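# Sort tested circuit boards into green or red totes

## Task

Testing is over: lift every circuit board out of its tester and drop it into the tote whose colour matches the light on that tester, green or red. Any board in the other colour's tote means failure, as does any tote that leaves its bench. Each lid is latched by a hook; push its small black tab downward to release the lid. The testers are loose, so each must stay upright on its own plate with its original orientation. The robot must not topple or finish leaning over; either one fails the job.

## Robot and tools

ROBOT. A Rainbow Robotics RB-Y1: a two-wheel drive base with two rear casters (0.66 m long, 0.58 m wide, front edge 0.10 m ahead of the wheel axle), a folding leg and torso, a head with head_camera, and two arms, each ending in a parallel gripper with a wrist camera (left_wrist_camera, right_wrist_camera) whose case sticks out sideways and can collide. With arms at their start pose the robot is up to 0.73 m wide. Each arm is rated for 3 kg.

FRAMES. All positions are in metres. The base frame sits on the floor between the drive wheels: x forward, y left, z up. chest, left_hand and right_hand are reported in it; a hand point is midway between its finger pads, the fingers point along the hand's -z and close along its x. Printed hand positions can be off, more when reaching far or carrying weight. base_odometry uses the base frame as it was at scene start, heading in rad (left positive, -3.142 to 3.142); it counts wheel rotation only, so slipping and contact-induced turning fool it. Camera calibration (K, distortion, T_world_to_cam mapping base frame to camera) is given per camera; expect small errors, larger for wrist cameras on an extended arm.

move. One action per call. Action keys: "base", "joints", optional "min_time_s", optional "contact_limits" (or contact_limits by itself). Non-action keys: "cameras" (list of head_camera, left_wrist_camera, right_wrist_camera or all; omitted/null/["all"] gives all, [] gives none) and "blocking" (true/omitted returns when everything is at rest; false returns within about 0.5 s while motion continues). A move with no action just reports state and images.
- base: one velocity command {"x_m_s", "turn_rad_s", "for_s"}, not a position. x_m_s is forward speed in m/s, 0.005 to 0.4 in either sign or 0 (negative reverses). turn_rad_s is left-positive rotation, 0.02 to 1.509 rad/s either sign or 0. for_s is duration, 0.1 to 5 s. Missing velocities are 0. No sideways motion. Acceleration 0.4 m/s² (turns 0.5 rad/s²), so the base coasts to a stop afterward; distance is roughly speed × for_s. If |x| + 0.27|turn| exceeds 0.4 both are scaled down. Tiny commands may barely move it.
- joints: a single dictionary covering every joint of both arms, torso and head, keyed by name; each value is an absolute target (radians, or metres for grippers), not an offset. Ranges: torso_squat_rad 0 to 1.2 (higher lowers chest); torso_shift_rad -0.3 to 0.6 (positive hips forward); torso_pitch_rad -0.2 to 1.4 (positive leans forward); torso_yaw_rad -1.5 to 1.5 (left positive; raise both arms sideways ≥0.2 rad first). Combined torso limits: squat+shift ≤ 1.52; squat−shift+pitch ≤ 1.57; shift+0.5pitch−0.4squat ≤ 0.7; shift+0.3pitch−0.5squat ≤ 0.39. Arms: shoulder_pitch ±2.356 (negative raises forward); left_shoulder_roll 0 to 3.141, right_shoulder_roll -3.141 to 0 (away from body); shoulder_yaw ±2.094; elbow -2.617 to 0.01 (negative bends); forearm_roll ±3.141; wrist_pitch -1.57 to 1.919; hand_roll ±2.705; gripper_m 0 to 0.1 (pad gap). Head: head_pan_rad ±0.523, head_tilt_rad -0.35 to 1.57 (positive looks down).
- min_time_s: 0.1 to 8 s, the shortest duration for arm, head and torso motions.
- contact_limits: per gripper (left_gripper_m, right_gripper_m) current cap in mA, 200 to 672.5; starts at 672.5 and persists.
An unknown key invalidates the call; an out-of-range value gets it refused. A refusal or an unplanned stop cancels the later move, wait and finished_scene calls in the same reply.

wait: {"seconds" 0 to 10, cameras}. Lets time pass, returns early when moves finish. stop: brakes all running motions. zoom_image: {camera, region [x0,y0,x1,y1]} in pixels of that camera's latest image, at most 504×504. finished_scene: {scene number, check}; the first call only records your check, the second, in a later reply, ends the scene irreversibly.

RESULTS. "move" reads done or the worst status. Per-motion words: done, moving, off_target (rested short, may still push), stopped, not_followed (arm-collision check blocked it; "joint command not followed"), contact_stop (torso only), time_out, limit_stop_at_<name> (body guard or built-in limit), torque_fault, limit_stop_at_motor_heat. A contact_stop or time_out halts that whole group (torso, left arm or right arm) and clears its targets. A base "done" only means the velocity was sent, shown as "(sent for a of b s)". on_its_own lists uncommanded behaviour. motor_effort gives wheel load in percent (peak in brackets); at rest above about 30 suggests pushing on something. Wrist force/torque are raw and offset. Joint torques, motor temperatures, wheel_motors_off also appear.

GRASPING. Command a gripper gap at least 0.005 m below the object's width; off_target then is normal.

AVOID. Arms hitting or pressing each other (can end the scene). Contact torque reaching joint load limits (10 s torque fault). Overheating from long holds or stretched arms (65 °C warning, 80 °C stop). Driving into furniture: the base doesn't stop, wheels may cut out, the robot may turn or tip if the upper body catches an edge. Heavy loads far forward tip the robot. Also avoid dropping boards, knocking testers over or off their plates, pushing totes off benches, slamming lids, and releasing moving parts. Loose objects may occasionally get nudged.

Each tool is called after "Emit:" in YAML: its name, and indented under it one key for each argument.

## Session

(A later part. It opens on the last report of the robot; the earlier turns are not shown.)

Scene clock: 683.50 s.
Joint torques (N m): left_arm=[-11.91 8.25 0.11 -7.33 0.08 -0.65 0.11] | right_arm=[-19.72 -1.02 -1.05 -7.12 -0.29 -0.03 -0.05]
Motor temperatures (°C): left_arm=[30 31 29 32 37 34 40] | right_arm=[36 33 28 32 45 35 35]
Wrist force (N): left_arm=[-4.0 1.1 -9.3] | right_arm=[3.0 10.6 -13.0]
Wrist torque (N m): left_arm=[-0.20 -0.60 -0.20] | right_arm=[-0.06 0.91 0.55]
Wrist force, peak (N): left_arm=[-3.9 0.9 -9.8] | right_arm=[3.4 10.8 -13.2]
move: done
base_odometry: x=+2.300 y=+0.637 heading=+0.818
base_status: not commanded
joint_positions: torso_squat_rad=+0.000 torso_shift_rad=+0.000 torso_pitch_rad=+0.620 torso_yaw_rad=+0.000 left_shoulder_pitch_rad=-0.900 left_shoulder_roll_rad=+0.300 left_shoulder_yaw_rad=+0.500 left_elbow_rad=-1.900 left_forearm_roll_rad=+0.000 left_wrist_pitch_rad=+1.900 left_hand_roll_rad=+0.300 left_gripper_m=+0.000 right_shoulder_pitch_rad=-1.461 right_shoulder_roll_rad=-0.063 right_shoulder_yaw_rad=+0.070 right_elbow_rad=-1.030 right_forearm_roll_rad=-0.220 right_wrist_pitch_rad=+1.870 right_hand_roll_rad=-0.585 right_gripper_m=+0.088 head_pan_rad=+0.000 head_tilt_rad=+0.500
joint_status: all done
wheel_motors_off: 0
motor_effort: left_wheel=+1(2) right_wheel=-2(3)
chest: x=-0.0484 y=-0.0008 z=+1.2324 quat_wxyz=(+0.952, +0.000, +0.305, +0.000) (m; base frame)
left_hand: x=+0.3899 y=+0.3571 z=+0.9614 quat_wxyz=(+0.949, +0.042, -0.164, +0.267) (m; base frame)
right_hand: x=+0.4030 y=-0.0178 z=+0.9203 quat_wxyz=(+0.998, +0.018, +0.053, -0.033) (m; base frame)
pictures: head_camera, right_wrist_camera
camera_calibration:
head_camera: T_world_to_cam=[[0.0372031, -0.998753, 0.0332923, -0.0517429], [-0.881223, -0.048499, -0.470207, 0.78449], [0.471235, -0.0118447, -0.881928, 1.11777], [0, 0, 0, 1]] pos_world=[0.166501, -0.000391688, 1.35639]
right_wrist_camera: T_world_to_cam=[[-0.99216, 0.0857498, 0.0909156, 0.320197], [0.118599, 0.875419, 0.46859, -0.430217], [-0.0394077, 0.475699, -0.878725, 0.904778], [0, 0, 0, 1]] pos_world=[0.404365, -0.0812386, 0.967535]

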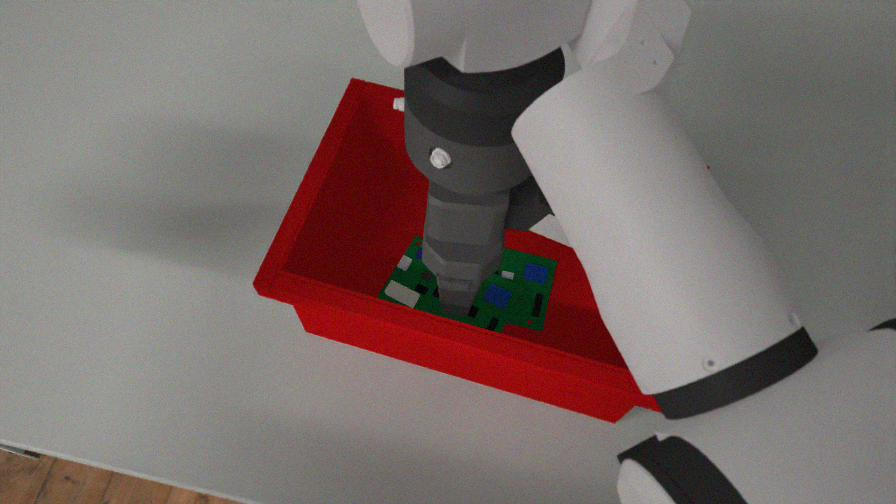

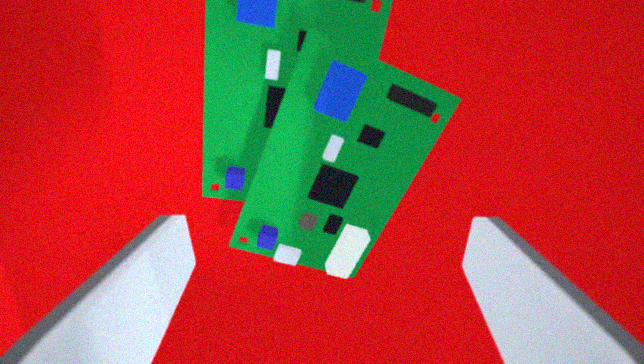

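Both inside.

Emit:
move:
  joints: {"torso_pitch_rad":0.3}
  cameras: []

Emit:
move:
  base: {"x_m_s":-0.3,"for_s":1.3}
  cameras: ["head_camera"]

Emit:
finished_scene:
  scene: 2
  check: "Both boards seen lying inside the red tote after release; both lights red verified; tote fully on its bench; testers seen standing on their plates earlier. Robot upright, clear."

Scene clock: 689.70 s.
Joint torques (N m): left_arm=[-15.59 8.58 -0.7 -6.27 0.17 -1.17 0.13] | right_arm=[-22.27 -4.33 -1.95 -7.28 0.02 -0.56 -0.13]
Motor temperatures (°C): left_arm=[30 31 29 32 37 34 40] | right_arm=[36 33 28 32 45 35 35]
Wrist force (N): left_arm=[-5.4 1.9 -8.4] | right_arm=[0.6 10.9 -12.8]
Wrist torque (N m): left_arm=[-0.25 -0.67 -0.17] | right_arm=[-0.10 0.76 0.51]
Wrist force, peak (N): left_arm=[-4.2 1.0 -9.8] | right_arm=[2.9 10.7 -13.4]
move: done
base_odometry: x=+2.300 y=+0.637 heading=+0.818
base_status: not commanded
joint_positions: torso_squat_rad=+0.000 torso_shift_rad=+0.000 torso_pitch_rad=+0.300 torso_yaw_rad=+0.000 left_shoulder_pitch_rad=-0.900 left_shoulder_roll_rad=+0.300 left_shoulder_yaw_rad=+0.500 left_elbow_rad=-1.900 left_forearm_roll_rad=+0.000 left_wrist_pitch_rad=+1.900 left_hand_roll_rad=+0.300 left_gripper_m=+0.000 right_shoulder_pitch_rad=-1.461 right_shoulder_roll_rad=-0.063 right_shoulder_yaw_rad=+0.070 right_elbow_rad=-1.030 right_forearm_roll_rad=-0.220 right_wrist_pitch_rad=+1.870 right_hand_roll_rad=-0.585 right_gripper_m=+0.088 head_pan_rad=+0.000 head_tilt_rad=+0.500
joint_status: all done
wheel_motors_off: 0
motor_effort: left_wheel=+1(2) right_wheel=-1(3)
chest: x=-0.1367 y=-0.0008 z=+1.2761 quat_wxyz=(+0.989, +0.000, +0.149, +0.000) (m; base frame)
left_hand: x=+0.3646 y=+0.3569 z=+1.1568 quat_wxyz=(+0.910, -0.001, -0.313, +0.271) (m; base frame)
right_hand: x=+0.3899 y=-0.0180 z=+1.1219 quat_wxyz=(+0.994, +0.023, -0.107, -0.030) (m; base frame)
pictures: none
No camera images: "cameras" was empty.

Scene clock: 692.13 s.
Joint torques (N m): left_arm=[-15.78 8.59 -0.8 -6.33 0.24 -1.13 0.19] | right_arm=[-22.44 -4.51 -2.19 -7.31 0 -0.46 -0.14]
Motor temperatures (°C): left_arm=[30 31 29 32 37 34 40] | right_arm=[36 33 28 32 45 35 35]
Wrist force (N): left_arm=[-5.2 1.8 -8.6] | right_arm=[0.9 10.4 -12.9]
Wrist torque (N m): left_arm=[-0.21 -0.65 -0.18] | right_arm=[-0.05 0.77 0.50]
Wrist force, peak (N): left_arm=[-5.1 1.6 -9.3] | right_arm=[1.4 10.7 -13.2]
move: done
base_odometry: x=+2.034 y=+0.352 heading=+0.818
base_status: done (sent for 1.3 of 1.3 s)
joint_positions: torso_squat_rad=+0.000 torso_shift_rad=+0.000 torso_pitch_rad=+0.300 torso_yaw_rad=+0.000 left_shoulder_pitch_rad=-0.900 left_shoulder_roll_rad=+0.300 left_shoulder_yaw_rad=+0.500 left_elbow_rad=-1.900 left_forearm_roll_rad=+0.000 left_wrist_pitch_rad=+1.900 left_hand_roll_rad=+0.300 left_gripper_m=+0.000 right_shoulder_pitch_rad=-1.460 right_shoulder_roll_rad=-0.063 right_shoulder_yaw_rad=+0.070 right_elbow_rad=-1.030 right_forearm_roll_rad=-0.220 right_wrist_pitch_rad=+1.870 right_hand_roll_rad=-0.585 right_gripper_m=+0.088 head_pan_rad=+0.000 head_tilt_rad=+0.500
joint_status: not commanded
wheel_motors_off: 0
motor_effort: left_wheel=+6(30) right_wheel=+0(22)
chest: x=-0.1367 y=-0.0008 z=+1.2761 quat_wxyz=(+0.989, +0.000, +0.149, +0.000) (m; base frame)
left_hand: x=+0.3646 y=+0.3570 z=+1.1568 quat_wxyz=(+0.910, -0.001, -0.313, +0.271) (m; base frame)
right_hand: x=+0.3899 y=-0.0180 z=+1.1218 quat_wxyz=(+0.994, +0.023, -0.106, -0.030) (m; base frame)
pictures: head_camera
camera_calibration:
head_camera: T_world_to_cam=[[0.0246297, -0.99876, 0.0432671, -0.0643915], [-0.688579, -0.0483253, -0.72355, 1.07684], [0.724743, -0.0119721, -0.688915, 0.986334], [0, 0, 0, 1]] pos_world=[0.0282384, -0.000464375, 1.46144]

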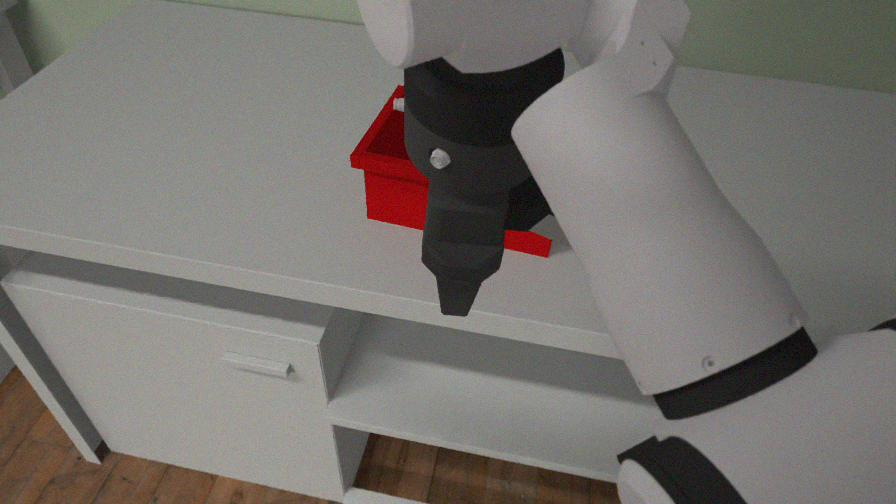

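This call ended nothing. Check each condition that your pictures could not show: look closer or test it, and mend what is not met. Then call finished_scene again.

Emit:
finished_scene:
  scene: 2
  check: "Both boards in red tote, tote on bench, testers on plates, robot upright."

The scene is finished: the task was done.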